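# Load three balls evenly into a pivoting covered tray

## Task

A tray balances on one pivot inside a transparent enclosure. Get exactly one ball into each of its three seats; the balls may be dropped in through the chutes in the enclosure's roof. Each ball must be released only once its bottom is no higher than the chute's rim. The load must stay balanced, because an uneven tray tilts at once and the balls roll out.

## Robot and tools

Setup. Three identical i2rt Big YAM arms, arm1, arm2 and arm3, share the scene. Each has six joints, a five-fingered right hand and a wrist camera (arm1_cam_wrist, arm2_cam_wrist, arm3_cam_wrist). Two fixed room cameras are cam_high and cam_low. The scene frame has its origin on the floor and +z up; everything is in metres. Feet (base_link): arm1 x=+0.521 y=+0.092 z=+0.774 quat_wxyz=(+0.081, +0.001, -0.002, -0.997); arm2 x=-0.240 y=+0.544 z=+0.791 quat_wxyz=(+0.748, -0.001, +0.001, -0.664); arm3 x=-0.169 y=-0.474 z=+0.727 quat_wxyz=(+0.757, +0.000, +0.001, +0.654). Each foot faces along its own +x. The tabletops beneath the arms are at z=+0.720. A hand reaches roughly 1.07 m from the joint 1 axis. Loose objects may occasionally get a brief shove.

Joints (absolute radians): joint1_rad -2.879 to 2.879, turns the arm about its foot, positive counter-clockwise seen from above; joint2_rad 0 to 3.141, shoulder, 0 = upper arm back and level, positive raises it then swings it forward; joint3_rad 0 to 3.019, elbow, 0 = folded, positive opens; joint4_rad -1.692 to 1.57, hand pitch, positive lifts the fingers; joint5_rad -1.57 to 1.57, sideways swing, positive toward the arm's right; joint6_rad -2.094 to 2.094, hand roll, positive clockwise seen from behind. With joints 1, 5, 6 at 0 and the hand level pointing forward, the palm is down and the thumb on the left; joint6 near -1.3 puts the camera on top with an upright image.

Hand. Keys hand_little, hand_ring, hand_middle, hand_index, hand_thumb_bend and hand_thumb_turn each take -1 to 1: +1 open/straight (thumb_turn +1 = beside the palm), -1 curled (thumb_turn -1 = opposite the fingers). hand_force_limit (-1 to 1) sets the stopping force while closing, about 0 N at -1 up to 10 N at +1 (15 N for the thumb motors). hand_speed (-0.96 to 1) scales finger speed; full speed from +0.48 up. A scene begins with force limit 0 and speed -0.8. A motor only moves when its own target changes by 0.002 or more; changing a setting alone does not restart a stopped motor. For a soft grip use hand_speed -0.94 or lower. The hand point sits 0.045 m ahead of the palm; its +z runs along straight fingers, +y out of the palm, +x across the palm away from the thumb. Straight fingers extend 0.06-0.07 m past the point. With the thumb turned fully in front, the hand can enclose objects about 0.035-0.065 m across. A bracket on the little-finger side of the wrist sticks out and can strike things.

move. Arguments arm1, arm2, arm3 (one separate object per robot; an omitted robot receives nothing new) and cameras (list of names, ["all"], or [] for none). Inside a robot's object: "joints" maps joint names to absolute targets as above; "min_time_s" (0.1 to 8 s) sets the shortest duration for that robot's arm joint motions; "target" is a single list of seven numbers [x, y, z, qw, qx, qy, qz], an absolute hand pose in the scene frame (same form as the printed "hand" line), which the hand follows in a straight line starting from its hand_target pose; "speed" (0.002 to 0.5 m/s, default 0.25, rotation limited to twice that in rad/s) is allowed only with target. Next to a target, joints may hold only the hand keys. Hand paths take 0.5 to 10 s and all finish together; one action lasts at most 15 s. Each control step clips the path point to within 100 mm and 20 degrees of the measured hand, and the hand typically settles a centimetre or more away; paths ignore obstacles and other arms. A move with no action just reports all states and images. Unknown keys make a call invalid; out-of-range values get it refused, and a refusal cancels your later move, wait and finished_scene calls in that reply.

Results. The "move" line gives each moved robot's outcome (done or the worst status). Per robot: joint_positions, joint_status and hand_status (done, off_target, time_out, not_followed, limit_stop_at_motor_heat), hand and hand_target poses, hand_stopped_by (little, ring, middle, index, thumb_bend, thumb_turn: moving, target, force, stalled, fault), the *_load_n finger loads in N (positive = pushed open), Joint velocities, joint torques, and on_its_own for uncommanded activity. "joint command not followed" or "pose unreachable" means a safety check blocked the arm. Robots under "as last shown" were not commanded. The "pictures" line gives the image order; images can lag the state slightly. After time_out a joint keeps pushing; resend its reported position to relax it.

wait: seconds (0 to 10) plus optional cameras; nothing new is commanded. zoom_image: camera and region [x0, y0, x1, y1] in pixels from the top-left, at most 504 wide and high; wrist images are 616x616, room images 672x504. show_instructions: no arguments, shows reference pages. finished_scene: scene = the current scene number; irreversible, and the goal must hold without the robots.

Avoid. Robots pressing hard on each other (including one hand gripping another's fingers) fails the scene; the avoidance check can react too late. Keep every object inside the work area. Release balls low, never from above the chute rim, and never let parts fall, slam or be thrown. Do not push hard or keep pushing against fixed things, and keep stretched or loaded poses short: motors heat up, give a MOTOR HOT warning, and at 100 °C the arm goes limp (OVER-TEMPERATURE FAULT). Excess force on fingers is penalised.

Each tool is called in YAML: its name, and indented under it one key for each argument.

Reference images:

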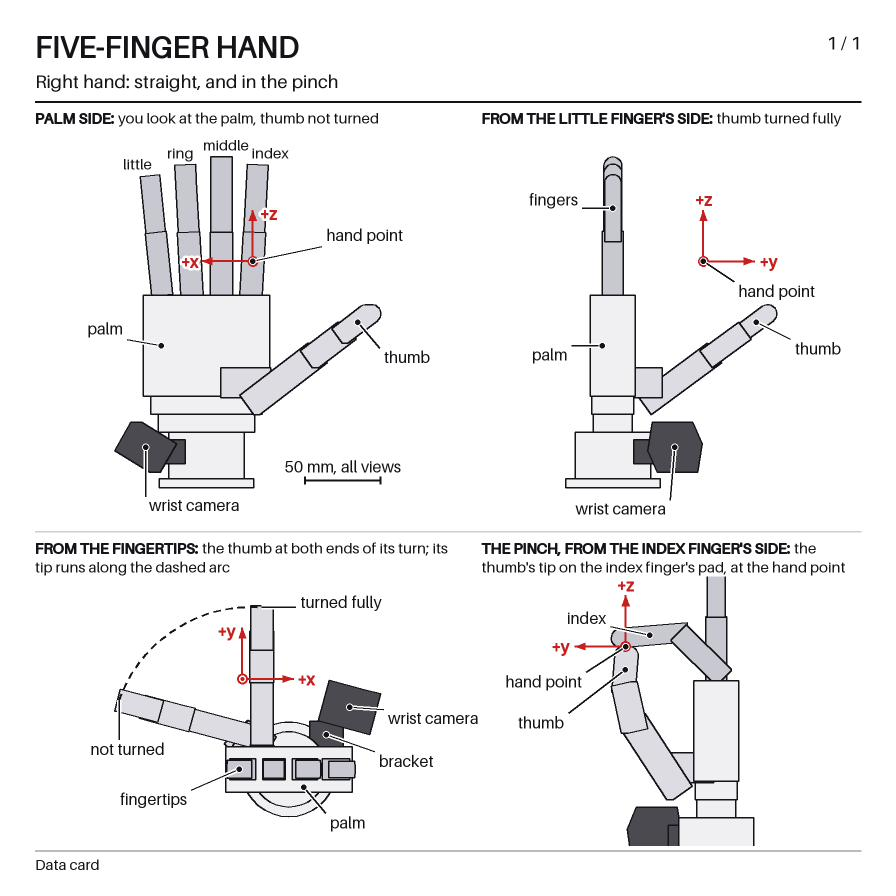

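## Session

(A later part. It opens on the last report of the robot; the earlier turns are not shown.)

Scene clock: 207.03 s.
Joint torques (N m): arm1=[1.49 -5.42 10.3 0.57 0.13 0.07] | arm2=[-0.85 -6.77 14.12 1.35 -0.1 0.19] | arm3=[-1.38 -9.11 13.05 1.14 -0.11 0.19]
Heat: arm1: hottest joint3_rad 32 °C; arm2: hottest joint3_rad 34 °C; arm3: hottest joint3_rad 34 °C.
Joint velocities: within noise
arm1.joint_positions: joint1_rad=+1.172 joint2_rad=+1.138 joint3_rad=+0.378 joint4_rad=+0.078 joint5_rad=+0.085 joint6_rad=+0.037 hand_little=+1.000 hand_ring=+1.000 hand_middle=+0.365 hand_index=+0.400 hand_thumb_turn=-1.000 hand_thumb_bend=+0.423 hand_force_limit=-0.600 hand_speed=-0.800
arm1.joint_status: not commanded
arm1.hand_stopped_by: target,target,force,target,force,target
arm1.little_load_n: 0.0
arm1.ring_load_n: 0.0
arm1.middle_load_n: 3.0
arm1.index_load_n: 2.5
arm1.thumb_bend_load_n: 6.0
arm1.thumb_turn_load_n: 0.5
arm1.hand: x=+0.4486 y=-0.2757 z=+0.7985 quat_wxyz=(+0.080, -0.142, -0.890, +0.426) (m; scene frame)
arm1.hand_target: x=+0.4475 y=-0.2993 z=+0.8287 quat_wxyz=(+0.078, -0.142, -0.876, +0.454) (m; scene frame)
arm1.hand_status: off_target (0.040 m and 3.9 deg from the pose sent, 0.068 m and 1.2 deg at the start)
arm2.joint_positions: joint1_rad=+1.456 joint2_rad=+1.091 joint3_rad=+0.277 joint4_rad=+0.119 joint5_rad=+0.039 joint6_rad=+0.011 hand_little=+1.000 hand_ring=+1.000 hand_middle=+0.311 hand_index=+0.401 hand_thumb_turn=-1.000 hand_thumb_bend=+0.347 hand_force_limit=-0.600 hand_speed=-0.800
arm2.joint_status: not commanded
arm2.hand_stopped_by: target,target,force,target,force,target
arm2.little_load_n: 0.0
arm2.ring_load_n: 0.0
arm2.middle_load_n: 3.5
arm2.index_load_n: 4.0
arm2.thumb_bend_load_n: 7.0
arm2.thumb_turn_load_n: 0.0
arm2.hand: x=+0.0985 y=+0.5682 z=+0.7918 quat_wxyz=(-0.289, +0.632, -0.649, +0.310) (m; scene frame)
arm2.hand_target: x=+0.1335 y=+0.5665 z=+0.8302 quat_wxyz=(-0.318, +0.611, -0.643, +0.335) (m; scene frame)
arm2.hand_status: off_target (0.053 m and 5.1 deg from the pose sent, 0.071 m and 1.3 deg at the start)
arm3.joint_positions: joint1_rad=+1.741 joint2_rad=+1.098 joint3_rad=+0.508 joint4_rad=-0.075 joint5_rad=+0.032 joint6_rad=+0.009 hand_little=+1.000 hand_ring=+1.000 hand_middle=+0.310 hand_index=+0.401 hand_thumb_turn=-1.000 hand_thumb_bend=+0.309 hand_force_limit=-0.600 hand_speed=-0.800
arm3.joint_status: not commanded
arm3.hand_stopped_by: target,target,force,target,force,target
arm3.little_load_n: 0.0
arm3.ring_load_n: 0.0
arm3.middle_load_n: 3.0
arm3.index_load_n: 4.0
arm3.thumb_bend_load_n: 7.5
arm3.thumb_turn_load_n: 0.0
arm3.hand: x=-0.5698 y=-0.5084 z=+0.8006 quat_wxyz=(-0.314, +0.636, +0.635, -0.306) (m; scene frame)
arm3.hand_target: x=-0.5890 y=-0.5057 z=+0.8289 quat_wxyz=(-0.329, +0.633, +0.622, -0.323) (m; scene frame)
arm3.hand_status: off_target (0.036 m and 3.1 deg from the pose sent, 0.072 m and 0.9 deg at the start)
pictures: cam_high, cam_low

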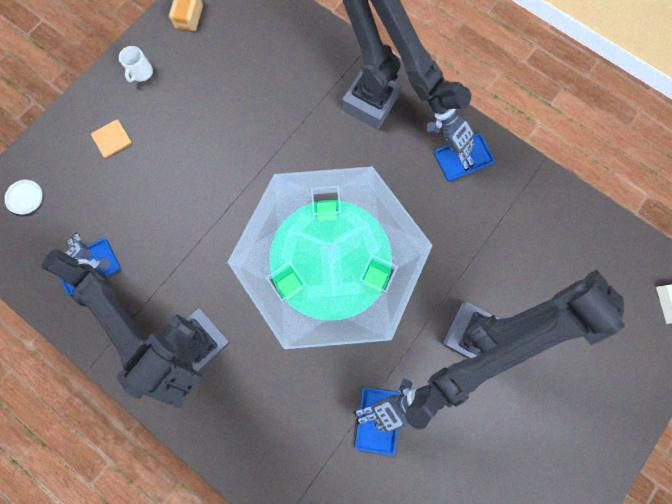

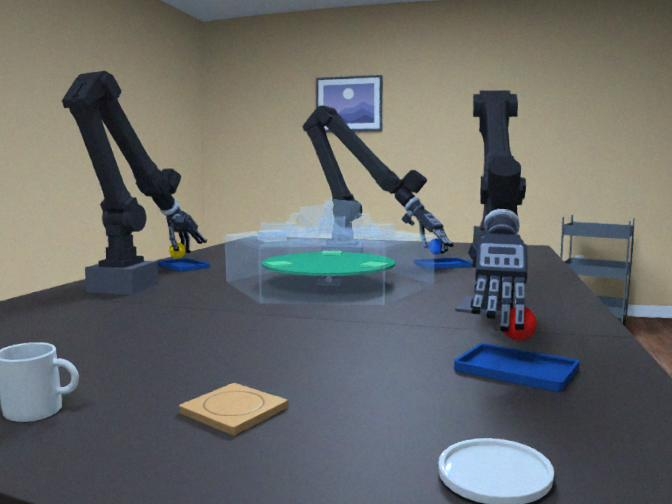

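move:
  arm1: {"joints":{"joint2_rad":0.878,"joint3_rad":0.999,"joint4_rad":-0.738,"joint5_rad":0,"joint6_rad":0,"hand_ring":-1,"hand_little":-1,"hand_force_limit":0},"min_time_s":3}
  arm2: {"joints":{"joint2_rad":1.1,"joint3_rad":1.123,"joint4_rad":-0.60,"joint5_rad":0,"joint6_rad":0,"hand_ring":-1,"hand_little":-1,"hand_force_limit":0},"min_time_s":3}
  arm3: {"joints":{"joint2_rad":0.848,"joint3_rad":1.118,"joint4_rad":-0.888,"joint5_rad":0,"joint6_rad":0,"hand_ring":-1,"hand_little":-1,"hand_force_limit":0},"min_time_s":3}
  cameras: ["cam_low"]

move:
  arm1: {"joints":{"joint1_rad":-0.05},"min_time_s":3}
  arm2: {"joints":{"joint1_rad":0.133},"min_time_s":3}
  arm3: {"joints":{"joint1_rad":-0.377},"min_time_s":4}
  cameras: ["all"]

Scene clock: 246.77 s.
Joint torques (N m): arm1=[1.73 -4.42 13.34 0.57 -0.13 -0.23] | arm2=[-0.79 -7.59 18.07 1.4 -0.29 -0.06] | arm3=[-1.44 -6.18 14.52 1.11 -0.2 0.03]
Heat: arm1: hottest joint3_rad 35 °C; arm2: hottest joint3_rad 38 °C; arm3: hottest joint3_rad 37 °C.
move: arm1 done; arm2 done; arm3 done
Joint velocities: within noise
arm1.joint_positions: joint1_rad=+1.172 joint2_rad=+0.895 joint3_rad=+0.937 joint4_rad=-0.727 joint5_rad=+0.014 joint6_rad=+0.019 hand_little=-1.000 hand_ring=-1.000 hand_middle=+0.365 hand_index=+0.400 hand_thumb_turn=-1.000 hand_thumb_bend=+0.423 hand_force_limit=+0.000 hand_speed=-0.800
arm1.joint_status: all done
arm1.hand_stopped_by: target,target,force,target,force,target
arm1.little_load_n: 0.0
arm1.ring_load_n: 0.0
arm1.middle_load_n: 3.0
arm1.index_load_n: 2.5
arm1.thumb_bend_load_n: 6.0
arm1.thumb_turn_load_n: 0.5
arm1.hand: x=+0.4570 y=-0.2928 z=+1.0430 quat_wxyz=(+0.052, -0.118, -0.895, +0.427) (m; scene frame)
arm1.hand_target: x=+0.4595 y=-0.2988 z=+1.0823 quat_wxyz=(+0.056, -0.103, -0.881, +0.458) (m; scene frame)
arm1.hand_status: not commanded
arm2.joint_positions: joint1_rad=+1.456 joint2_rad=+1.097 joint3_rad=+1.038 joint4_rad=-0.594 joint5_rad=+0.015 joint6_rad=+0.011 hand_little=-1.000 hand_ring=-1.000 hand_middle=+0.311 hand_index=+0.401 hand_thumb_turn=-1.000 hand_thumb_bend=+0.347 hand_force_limit=+0.000 hand_speed=-0.800
arm2.joint_status: all done
arm2.hand_stopped_by: target,target,force,target,force,target
arm2.little_load_n: 0.0
arm2.ring_load_n: 0.0
arm2.middle_load_n: 3.5
arm2.index_load_n: 3.5
arm2.thumb_bend_load_n: 6.5
arm2.thumb_turn_load_n: 0.0
arm2.hand: x=+0.2287 y=+0.5736 z=+1.0548 quat_wxyz=(-0.310, +0.630, -0.639, +0.315) (m; scene frame)
arm2.hand_target: x=+0.2458 y=+0.5700 z=+1.0992 quat_wxyz=(-0.332, +0.619, -0.625, +0.340) (m; scene frame)
arm2.hand_status: not commanded
arm3.joint_positions: joint1_rad=+1.741 joint2_rad=+0.854 joint3_rad=+1.064 joint4_rad=-0.876 joint5_rad=+0.006 joint6_rad=+0.009 hand_little=-1.000 hand_ring=-1.000 hand_middle=+0.310 hand_index=+0.401 hand_thumb_turn=-1.000 hand_thumb_bend=+0.309 hand_force_limit=+0.000 hand_speed=-0.800
arm3.joint_status: all done
arm3.hand_stopped_by: target,target,force,target,force,target
arm3.little_load_n: 0.5
arm3.ring_load_n: 0.0
arm3.middle_load_n: 3.5
arm3.index_load_n: 4.0
arm3.thumb_bend_load_n: 7.5
arm3.thumb_turn_load_n: 0.0
arm3.hand: x=-0.5394 y=-0.5121 z=+1.0555 quat_wxyz=(-0.305, +0.632, +0.640, -0.314) (m; scene frame)
arm3.hand_target: x=-0.5417 y=-0.5088 z=+1.0857 quat_wxyz=(-0.323, +0.623, +0.632, -0.329) (m; scene frame)
arm3.hand_status: not commanded
pictures: cam_low

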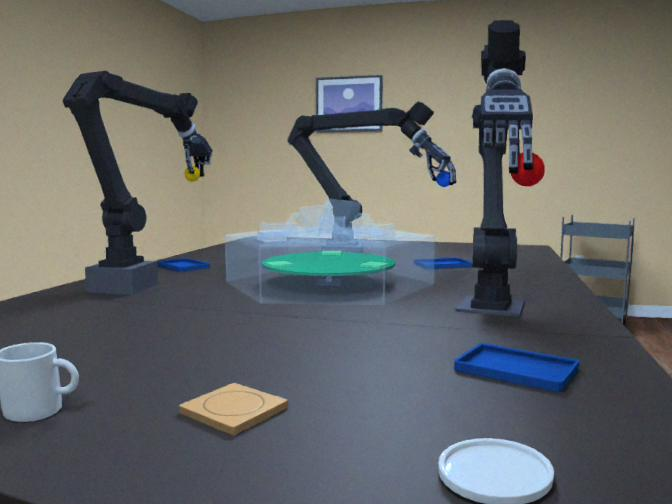

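Scene clock: 251.23 s.
Joint torques (N m): arm1=[0.26 -4.6 13.3 0.49 -0.08 -0.23] | arm2=[-0.26 -7.77 18.04 1.37 -0.23 -0.06] | arm3=[-1.49 -6.3 14.52 1.11 -0.1 0.03]
Heat: arm1: hottest joint3_rad 36 °C; arm2: hottest joint3_rad 40 °C; arm3: hottest joint3_rad 37 °C.
move: arm1 done; arm2 done; arm3 done
Joint velocities: within noise
arm1.joint_positions: joint1_rad=-0.043 joint2_rad=+0.895 joint3_rad=+0.937 joint4_rad=-0.727 joint5_rad=+0.013 joint6_rad=+0.017 hand_little=-1.000 hand_ring=-1.000 hand_middle=+0.365 hand_index=+0.400 hand_thumb_turn=-1.000 hand_thumb_bend=+0.423 hand_force_limit=+0.000 hand_speed=-0.800
arm1.joint_status: all done
arm1.hand_stopped_by: target,target,force,target,force,target
arm1.little_load_n: 0.0
arm1.ring_load_n: 0.0
arm1.middle_load_n: 3.0
arm1.index_load_n: 3.0
arm1.thumb_bend_load_n: 6.0
arm1.thumb_turn_load_n: 0.0
arm1.hand: x=+0.1368 y=+0.0178 z=+1.0414 quat_wxyz=(+0.284, -0.608, -0.669, +0.320) (m; scene frame)
arm1.hand_target: x=+0.1304 y=+0.0206 z=+1.0807 quat_wxyz=(+0.308, -0.594, -0.660, +0.341) (m; scene frame)
arm1.hand_status: not commanded
arm2.joint_positions: joint1_rad=+0.122 joint2_rad=+1.097 joint3_rad=+1.038 joint4_rad=-0.594 joint5_rad=+0.013 joint6_rad=+0.011 hand_little=-1.000 hand_ring=-1.000 hand_middle=+0.311 hand_index=+0.401 hand_thumb_turn=-1.000 hand_thumb_bend=+0.347 hand_force_limit=+0.000 hand_speed=-0.800
arm2.joint_status: all done
arm2.hand_stopped_by: target,target,force,target,force,target
arm2.little_load_n: 0.0
arm2.ring_load_n: 0.0
arm2.middle_load_n: 3.5
arm2.index_load_n: 3.5
arm2.thumb_bend_load_n: 6.5
arm2.thumb_turn_load_n: 0.0
arm2.hand: x=-0.1002 y=+0.0960 z=+1.0558 quat_wxyz=(-0.048, +0.100, -0.891, +0.440) (m; scene frame)
arm2.hand_target: x=-0.0964 y=+0.0797 z=+1.1003 quat_wxyz=(-0.051, +0.103, -0.873, +0.473) (m; scene frame)
arm2.hand_status: not commanded
arm3.joint_positions: joint1_rad=-0.380 joint2_rad=+0.854 joint3_rad=+1.064 joint4_rad=-0.876 joint5_rad=+0.003 joint6_rad=+0.009 hand_little=-1.000 hand_ring=-1.000 hand_middle=+0.310 hand_index=+0.401 hand_thumb_turn=-1.000 hand_thumb_bend=+0.309 hand_force_limit=+0.000 hand_speed=-0.800
arm3.joint_status: all done
arm3.hand_stopped_by: target,target,force,target,force,target
arm3.little_load_n: 0.0
arm3.ring_load_n: 0.0
arm3.middle_load_n: 3.5
arm3.index_load_n: 4.0
arm3.thumb_bend_load_n: 7.5
arm3.thumb_turn_load_n: -0.5
arm3.hand: x=-0.0079 y=-0.1357 z=+1.0538 quat_wxyz=(-0.421, +0.868, -0.238, +0.112) (m; scene frame)
arm3.hand_target: x=-0.0033 y=-0.1356 z=+1.0840 quat_wxyz=(-0.442, +0.857, -0.235, +0.121) (m; scene frame)
arm3.hand_status: not commanded
pictures: arm1_cam_wrist, arm2_cam_wrist, arm3_cam_wrist, cam_high, cam_low

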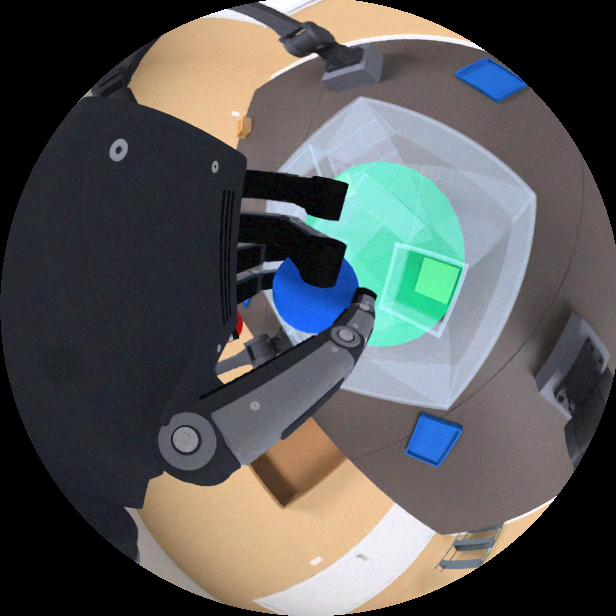

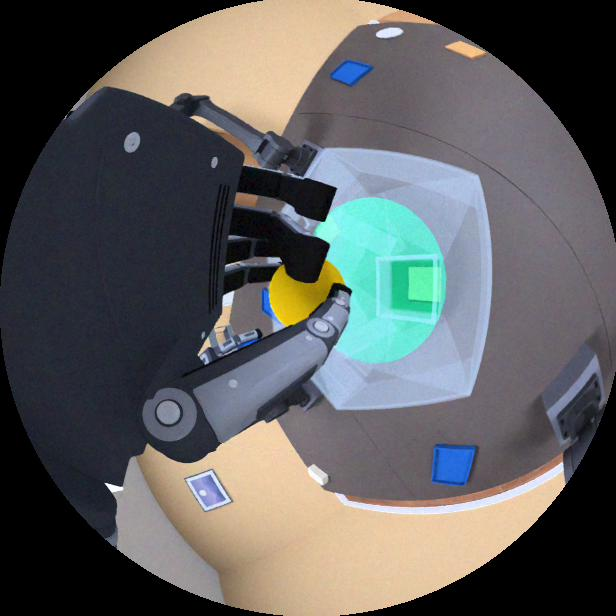

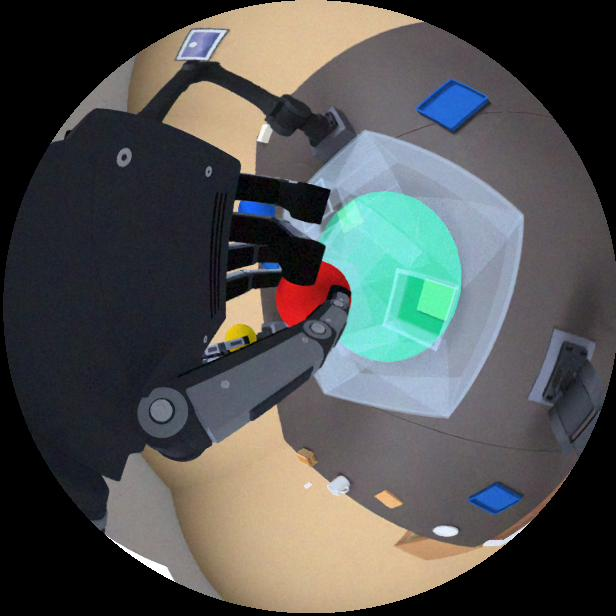

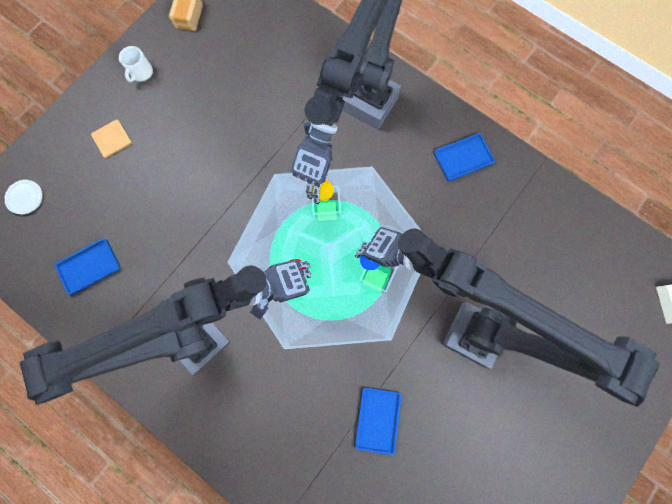

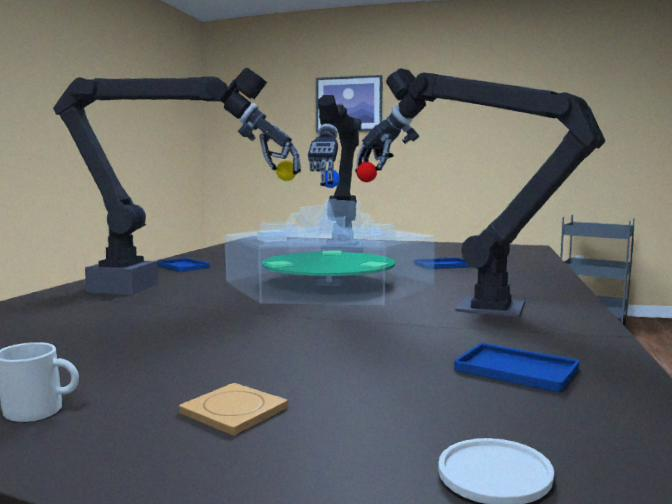

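zoom_image:
  camera: "arm1_cam_wrist"
  region: [300, 160, 540, 400]

zoom_image:
  camera: "arm2_cam_wrist"
  region: [300, 160, 540, 400]

zoom_image:
  camera: "arm3_cam_wrist"
  region: [300, 160, 540, 400]

Scaled by 2.100 from the camera's 616x616 image, which has a finer 880x880 frame.

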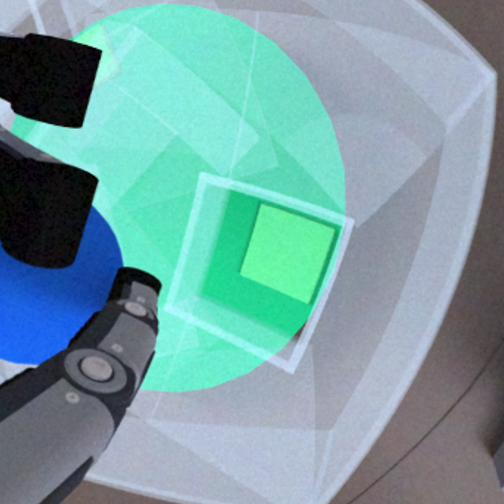

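Scaled by 2.100 from the camera's 616x616 image, which has a finer 880x880 frame.

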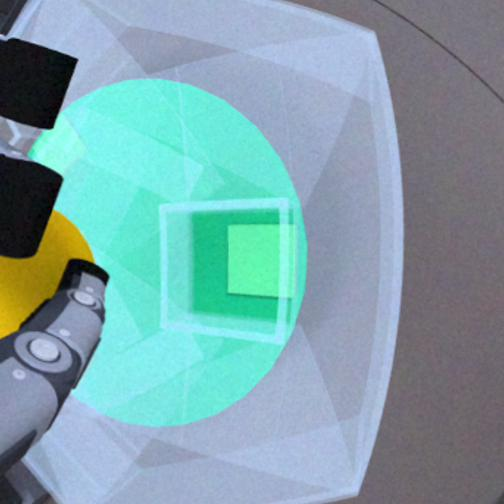

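Scaled by 2.100 from the camera's 616x616 image, which has a finer 880x880 frame.

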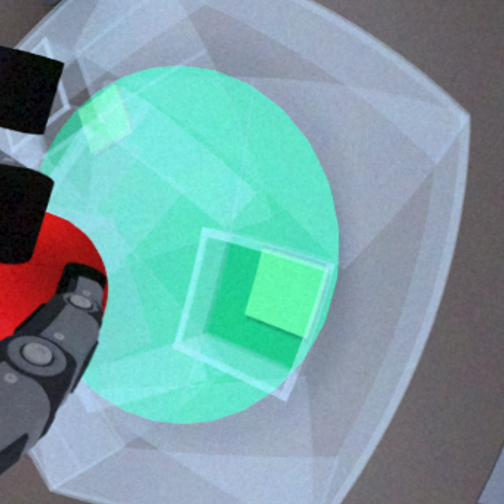

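move:
  arm1: {"target":[0.1848,0.0338,1.0,0.2937,-0.5643,-0.6845,0.3563],"speed":0.06}
  arm2: {"target":[-0.1132,0.115,1.0,0.1117,-0.2147,0.8608,-0.4480],"speed":0.06}
  arm3: {"target":[-0.0393,-0.18,1.0,0.4516,-0.8677,0.1845,-0.0960],"speed":0.06}
  cameras: ["all"]

zoom_image:
  camera: "arm1_cam_wrist"
  region: [240, 180, 480, 420]

zoom_image:
  camera: "arm2_cam_wrist"
  region: [240, 180, 480, 420]

zoom_image:
  camera: "arm3_cam_wrist"
  region: [240, 180, 480, 420]

zoom_image:
  camera: "cam_high"
  region: [260, 160, 420, 320]

zoom_image:
  camera: "cam_low"
  region: [230, 100, 440, 280]

Scene clock: 278.60 s.
Joint torques (N m): arm1=[-0.03 -2.73 9.39 2.15 -0.29 -0.25] | arm2=[-0.79 -9.17 10.43 2.82 -0.57 -0.1] | arm3=[-1.79 -3.96 10.17 2.7 -0.3 -0.02]
Heat: arm1: hottest joint3_rad 41 °C; arm2: hottest joint3_rad 44 °C; arm3: hottest joint3_rad 37 °C.
move: arm1 off_target; arm2 off_target; arm3 off_target
Joint velocities: within noise
arm1.joint_positions: joint1_rad=-0.109 joint2_rad=+0.719 joint3_rad=+0.699 joint4_rad=-0.663 joint5_rad=-0.124 joint6_rad=-0.076 hand_little=-1.000 hand_ring=-1.000 hand_middle=+0.365 hand_index=+0.400 hand_thumb_turn=-1.000 hand_thumb_bend=+0.423 hand_force_limit=+0.000 hand_speed=-0.800
arm1.joint_status: not commanded
arm1.hand_stopped_by: target,target,force,target,force,target
arm1.little_load_n: 0.0
arm1.ring_load_n: 0.0
arm1.middle_load_n: 3.0
arm1.index_load_n: 2.5
arm1.thumb_bend_load_n: 5.5
arm1.thumb_turn_load_n: 0.5
arm1.hand: x=+0.1950 y=+0.0258 z=+0.9821 quat_wxyz=(+0.266, -0.575, -0.694, +0.341) (m; scene frame)
arm1.hand_target: x=+0.1866 y=+0.0293 z=+1.0005 quat_wxyz=(+0.291, -0.561, -0.687, +0.358) (m; scene frame)
arm1.hand_status: off_target (0.022 m and 4.0 deg from the pose sent, 0.065 m and 6.9 deg at the start)
arm2.joint_positions: joint1_rad=+0.022 joint2_rad=+1.097 joint3_rad=+0.862 joint4_rad=-0.460 joint5_rad=-0.294 joint6_rad=-0.197 hand_little=-1.000 hand_ring=-1.000 hand_middle=+0.311 hand_index=+0.401 hand_thumb_turn=-1.000 hand_thumb_bend=+0.347 hand_force_limit=+0.000 hand_speed=-0.800
arm2.joint_status: not commanded
arm2.hand_stopped_by: target,target,force,target,force,target
arm2.little_load_n: 0.0
arm2.ring_load_n: 0.0
arm2.middle_load_n: 3.5
arm2.index_load_n: 3.5
arm2.thumb_bend_load_n: 6.5
arm2.thumb_turn_load_n: 0.0
arm2.hand: x=-0.1058 y=+0.1235 z=+0.9868 quat_wxyz=(-0.119, +0.212, -0.873, +0.423) (m; scene frame)
arm2.hand_target: x=-0.1084 y=+0.1171 z=+1.0010 quat_wxyz=(-0.115, +0.218, -0.859, +0.448) (m; scene frame)
arm2.hand_status: off_target (0.017 m and 3.4 deg from the pose sent, 0.060 m and 15.4 deg at the start)
arm3.joint_positions: joint1_rad=-0.389 joint2_rad=+0.656 joint3_rad=+0.811 joint4_rad=-0.813 joint5_rad=-0.111 joint6_rad=-0.070 hand_little=-1.000 hand_ring=-1.000 hand_middle=+0.310 hand_index=+0.401 hand_thumb_turn=-1.000 hand_thumb_bend=+0.309 hand_force_limit=+0.000 hand_speed=-0.800
arm3.joint_status: not commanded
arm3.hand_stopped_by: target,target,force,target,force,target
arm3.little_load_n: 0.0
arm3.ring_load_n: 0.0
arm3.middle_load_n: 3.5
arm3.index_load_n: 4.0
arm3.thumb_bend_load_n: 7.5
arm3.thumb_turn_load_n: 0.0
arm3.hand: x=-0.0503 y=-0.1807 z=+0.9901 quat_wxyz=(-0.434, +0.878, -0.183, +0.083) (m; scene frame)
arm3.hand_target: x=-0.0438 y=-0.1786 z=+1.0001 quat_wxyz=(-0.452, +0.869, -0.179, +0.093) (m; scene frame)
arm3.hand_status: off_target (0.015 m and 2.8 deg from the pose sent, 0.076 m and 7.3 deg at the start)
pictures: arm1_cam_wrist, arm2_cam_wrist, arm3_cam_wrist, cam_high, cam_low

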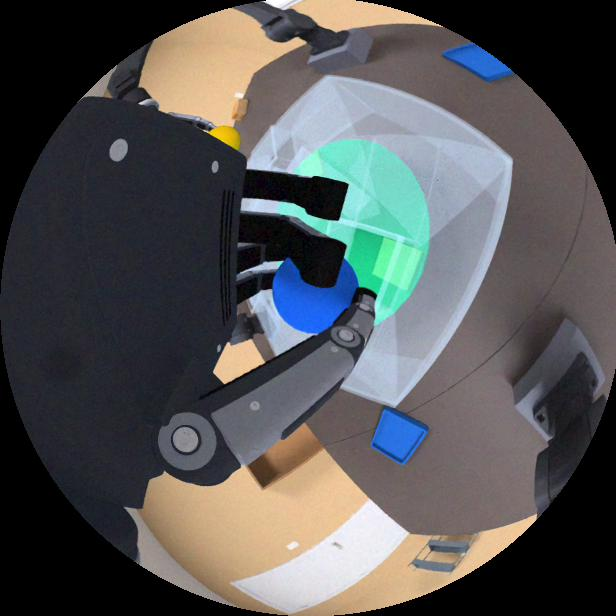

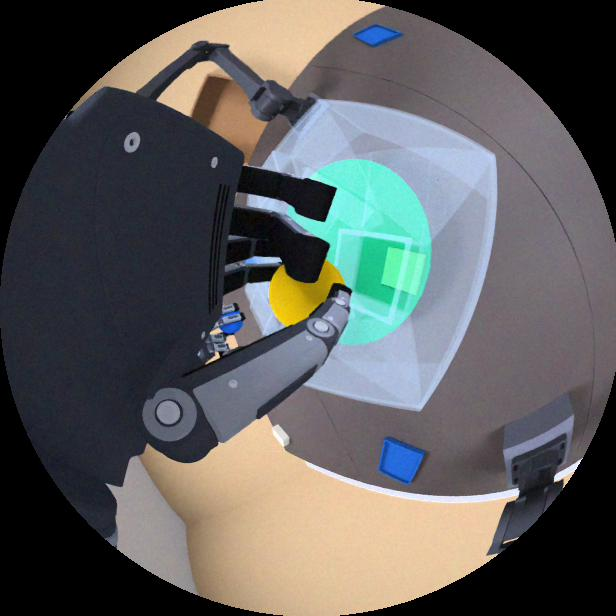

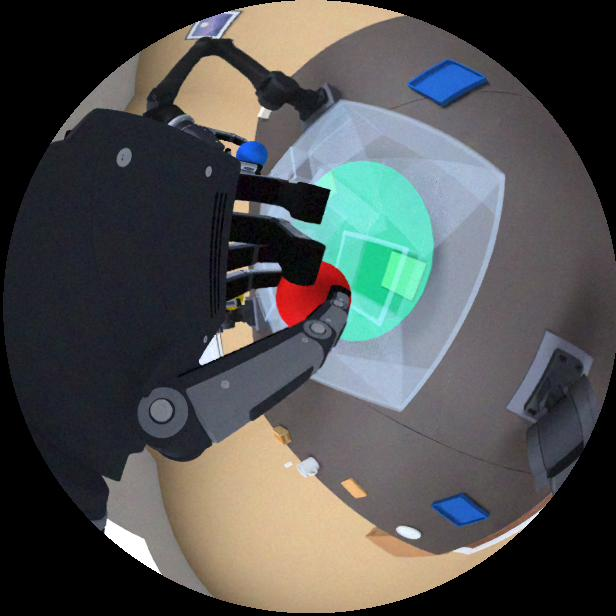

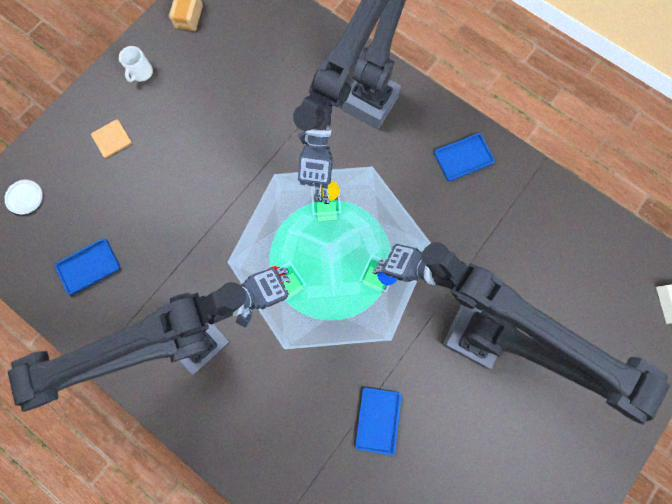

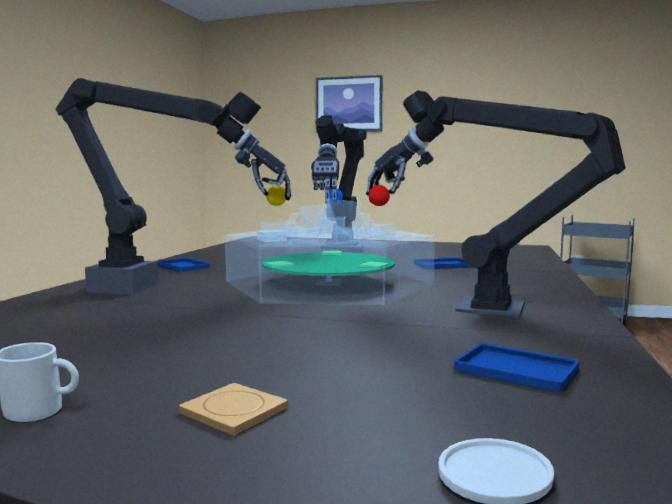

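Scaled by 2.100 from the camera's 616x616 image, which has a finer 880x880 frame.

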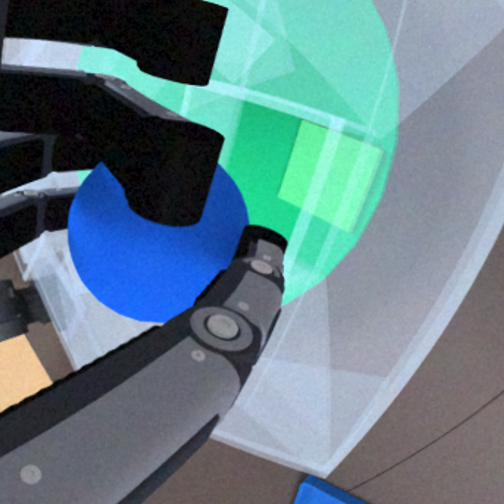

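Scaled by 2.100 from the camera's 616x616 image, which has a finer 880x880 frame.

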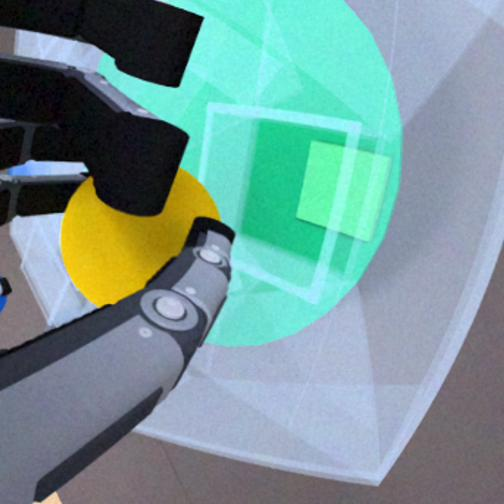

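Scaled by 2.100 from the camera's 616x616 image, which has a finer 880x880 frame.

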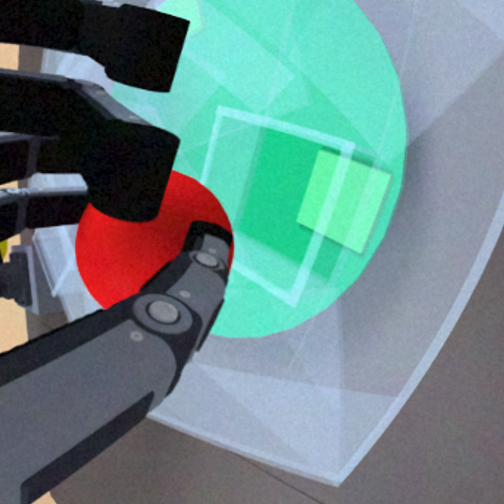

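Scaled by 3.150 from the camera's 672x504 image, which has a finer 960x720 frame.

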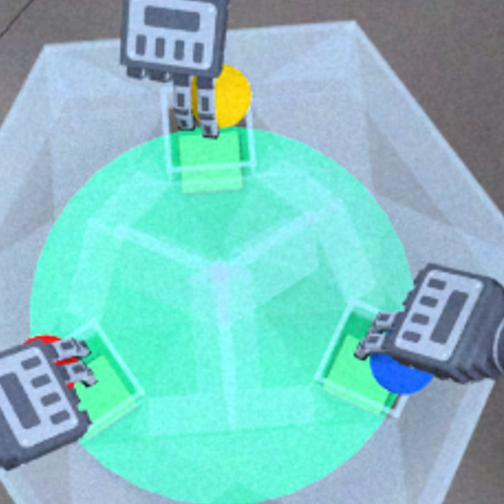

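Scaled by 2.400 from the camera's 672x504 image, which has a finer 960x720 frame.

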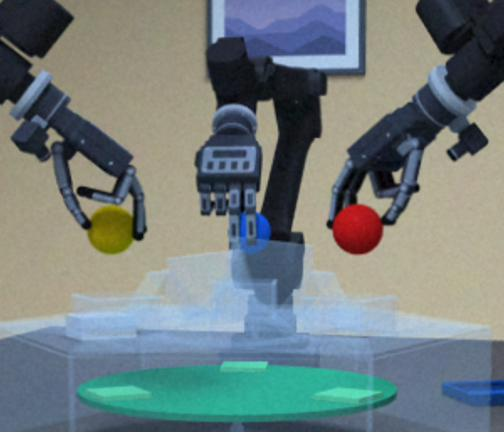

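zoom_image:
  camera: "cam_low"
  region: [240, 170, 340, 270]

zoom_image:
  camera: "cam_low"
  region: [320, 170, 420, 270]

zoom_image:
  camera: "cam_high"
  region: [350, 240, 410, 300]

zoom_image:
  camera: "cam_high"
  region: [255, 240, 315, 300]

Scaled by 5.040 from the camera's 672x504 image, which has a finer 960x720 frame.

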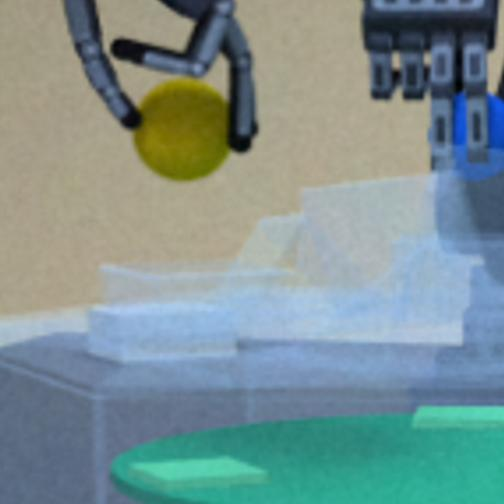

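Scaled by 5.040 from the camera's 672x504 image, which has a finer 960x720 frame.

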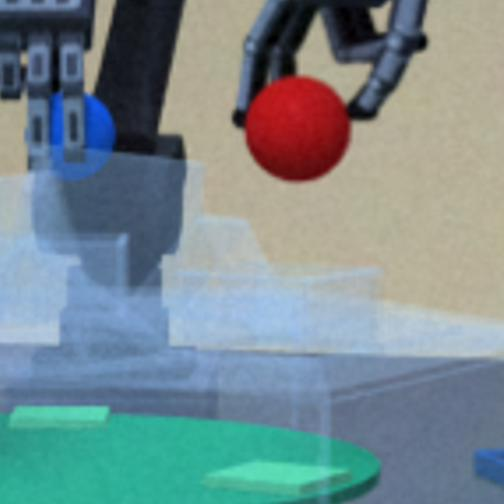

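Scaled by 8.400 from the camera's 672x504 image, which has a finer 960x720 frame.

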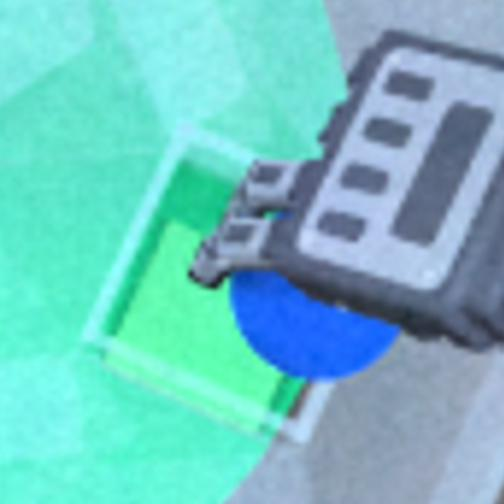

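Scaled by 8.400 from the camera's 672x504 image, which has a finer 960x720 frame.

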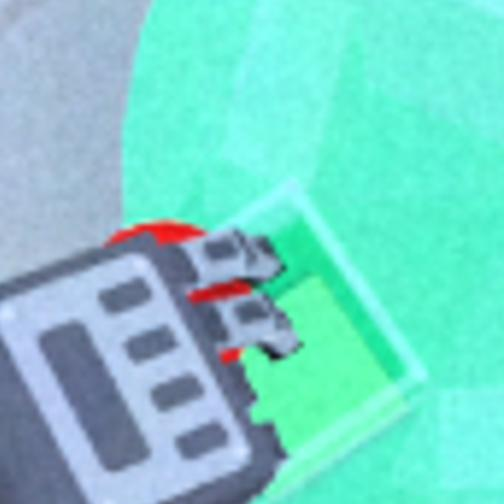

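move:
  cameras: ["arm1_cam_wrist","cam_high"]

zoom_image:
  camera: "arm1_cam_wrist"
  region: [320, 200, 440, 340]

zoom_image:
  camera: "cam_high"
  region: [250, 160, 410, 300]

Scene clock: 298.87 s.
Joint torques (N m): arm1=[-0.21 -2.96 9.39 2.15 -0.28 -0.25] | arm2=[-0.79 -9.23 10.43 2.77 -0.58 -0.09] | arm3=[-1.79 -4.01 10.15 2.7 -0.3 0]
Heat: arm1: hottest joint3_rad 38 °C; arm2: hottest joint3_rad 39 °C; arm3: hottest joint3_rad 36 °C.
Joint velocities: within noise
arm1.joint_positions: joint1_rad=-0.109 joint2_rad=+0.719 joint3_rad=+0.699 joint4_rad=-0.663 joint5_rad=-0.124 joint6_rad=-0.076 hand_little=-1.000 hand_ring=-1.000 hand_middle=+0.365 hand_index=+0.400 hand_thumb_turn=-1.000 hand_thumb_bend=+0.423 hand_force_limit=+0.000 hand_speed=-0.800
arm1.joint_status: not commanded
arm1.hand_stopped_by: target,target,force,target,force,target
arm1.little_load_n: 0.0
arm1.ring_load_n: 0.0
arm1.middle_load_n: 3.0
arm1.index_load_n: 2.5
arm1.thumb_bend_load_n: 5.5
arm1.thumb_turn_load_n: 0.0
arm1.hand: x=+0.1950 y=+0.0258 z=+0.9821 quat_wxyz=(+0.266, -0.575, -0.694, +0.341) (m; scene frame)
arm1.hand_target: x=+0.1866 y=+0.0293 z=+1.0005 quat_wxyz=(+0.291, -0.561, -0.687, +0.358) (m; scene frame)
arm1.hand_status: off_target (0.022 m and 4.0 deg from the pose sent, 0.065 m and 6.9 deg at the start)
arm2.joint_positions: joint1_rad=+0.022 joint2_rad=+1.097 joint3_rad=+0.862 joint4_rad=-0.460 joint5_rad=-0.295 joint6_rad=-0.197 hand_little=-1.000 hand_ring=-1.000 hand_middle=+0.311 hand_index=+0.401 hand_thumb_turn=-1.000 hand_thumb_bend=+0.347 hand_force_limit=+0.000 hand_speed=-0.800
arm2.joint_status: not commanded
arm2.hand_stopped_by: target,target,force,target,force,target
arm2.little_load_n: 0.0
arm2.ring_load_n: 0.0
arm2.middle_load_n: 4.0
arm2.index_load_n: 4.0
arm2.thumb_bend_load_n: 7.0
arm2.thumb_turn_load_n: 0.0
arm2.hand: x=-0.1055 y=+0.1236 z=+0.9869 quat_wxyz=(-0.120, +0.213, -0.873, +0.423) (m; scene frame)
arm2.hand_target: x=-0.1081 y=+0.1172 z=+1.0011 quat_wxyz=(-0.115, +0.219, -0.859, +0.448) (m; scene frame)
arm2.hand_status: off_target (0.017 m and 3.4 deg from the pose sent, 0.060 m and 15.4 deg at the start)
arm3.joint_positions: joint1_rad=-0.389 joint2_rad=+0.656 joint3_rad=+0.811 joint4_rad=-0.813 joint5_rad=-0.111 joint6_rad=-0.070 hand_little=-1.000 hand_ring=-1.000 hand_middle=+0.310 hand_index=+0.401 hand_thumb_turn=-1.000 hand_thumb_bend=+0.309 hand_force_limit=+0.000 hand_speed=-0.800
arm3.joint_status: not commanded
arm3.hand_stopped_by: target,target,force,target,force,target
arm3.little_load_n: 0.0
arm3.ring_load_n: 0.0
arm3.middle_load_n: 3.0
arm3.index_load_n: 4.0
arm3.thumb_bend_load_n: 7.5
arm3.thumb_turn_load_n: 0.0
arm3.hand: x=-0.0503 y=-0.1807 z=+0.9901 quat_wxyz=(-0.434, +0.878, -0.183, +0.083) (m; scene frame)
arm3.hand_target: x=-0.0438 y=-0.1786 z=+1.0001 quat_wxyz=(-0.452, +0.869, -0.179, +0.093) (m; scene frame)
arm3.hand_status: off_target (0.015 m and 2.8 deg from the pose sent, 0.076 m and 7.3 deg at the start)
pictures: arm1_cam_wrist, cam_high

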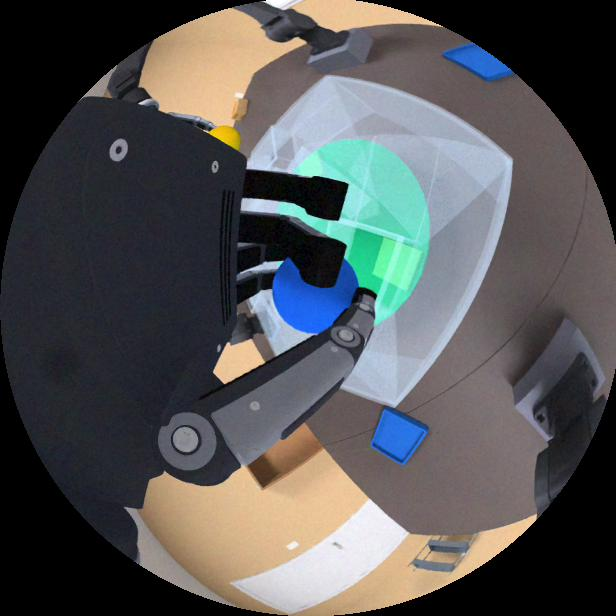

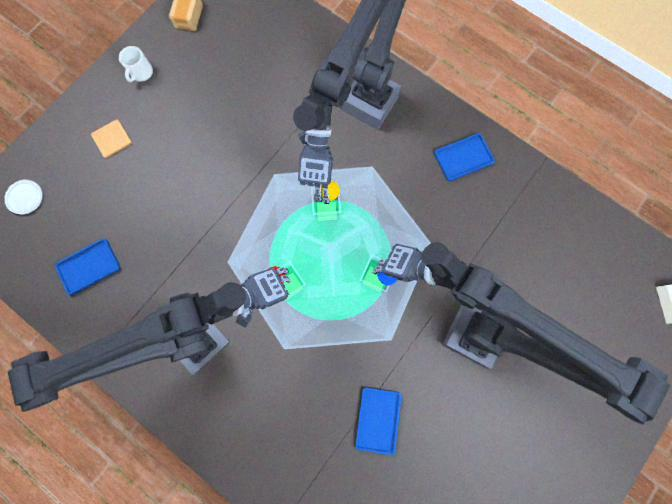

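Scaled by 3.600 from the camera's 616x616 image, which has a finer 880x880 frame.

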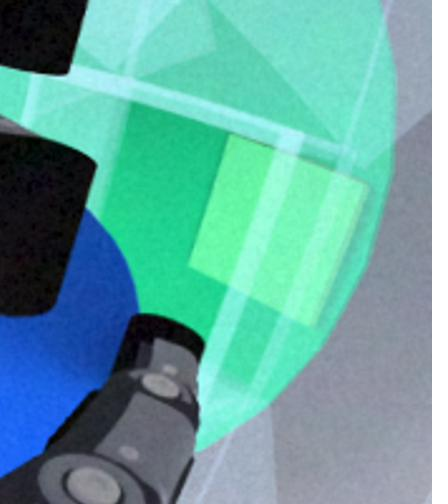

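Scaled by 3.150 from the camera's 672x504 image, which has a finer 960x720 frame.

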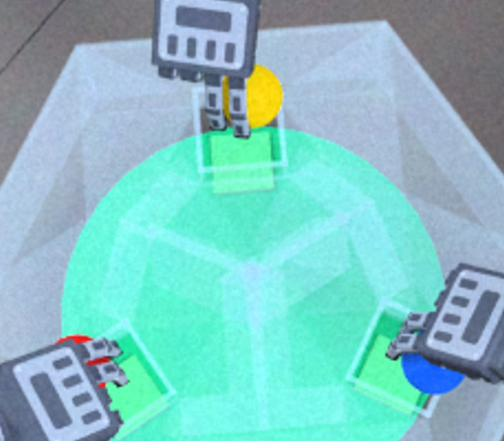

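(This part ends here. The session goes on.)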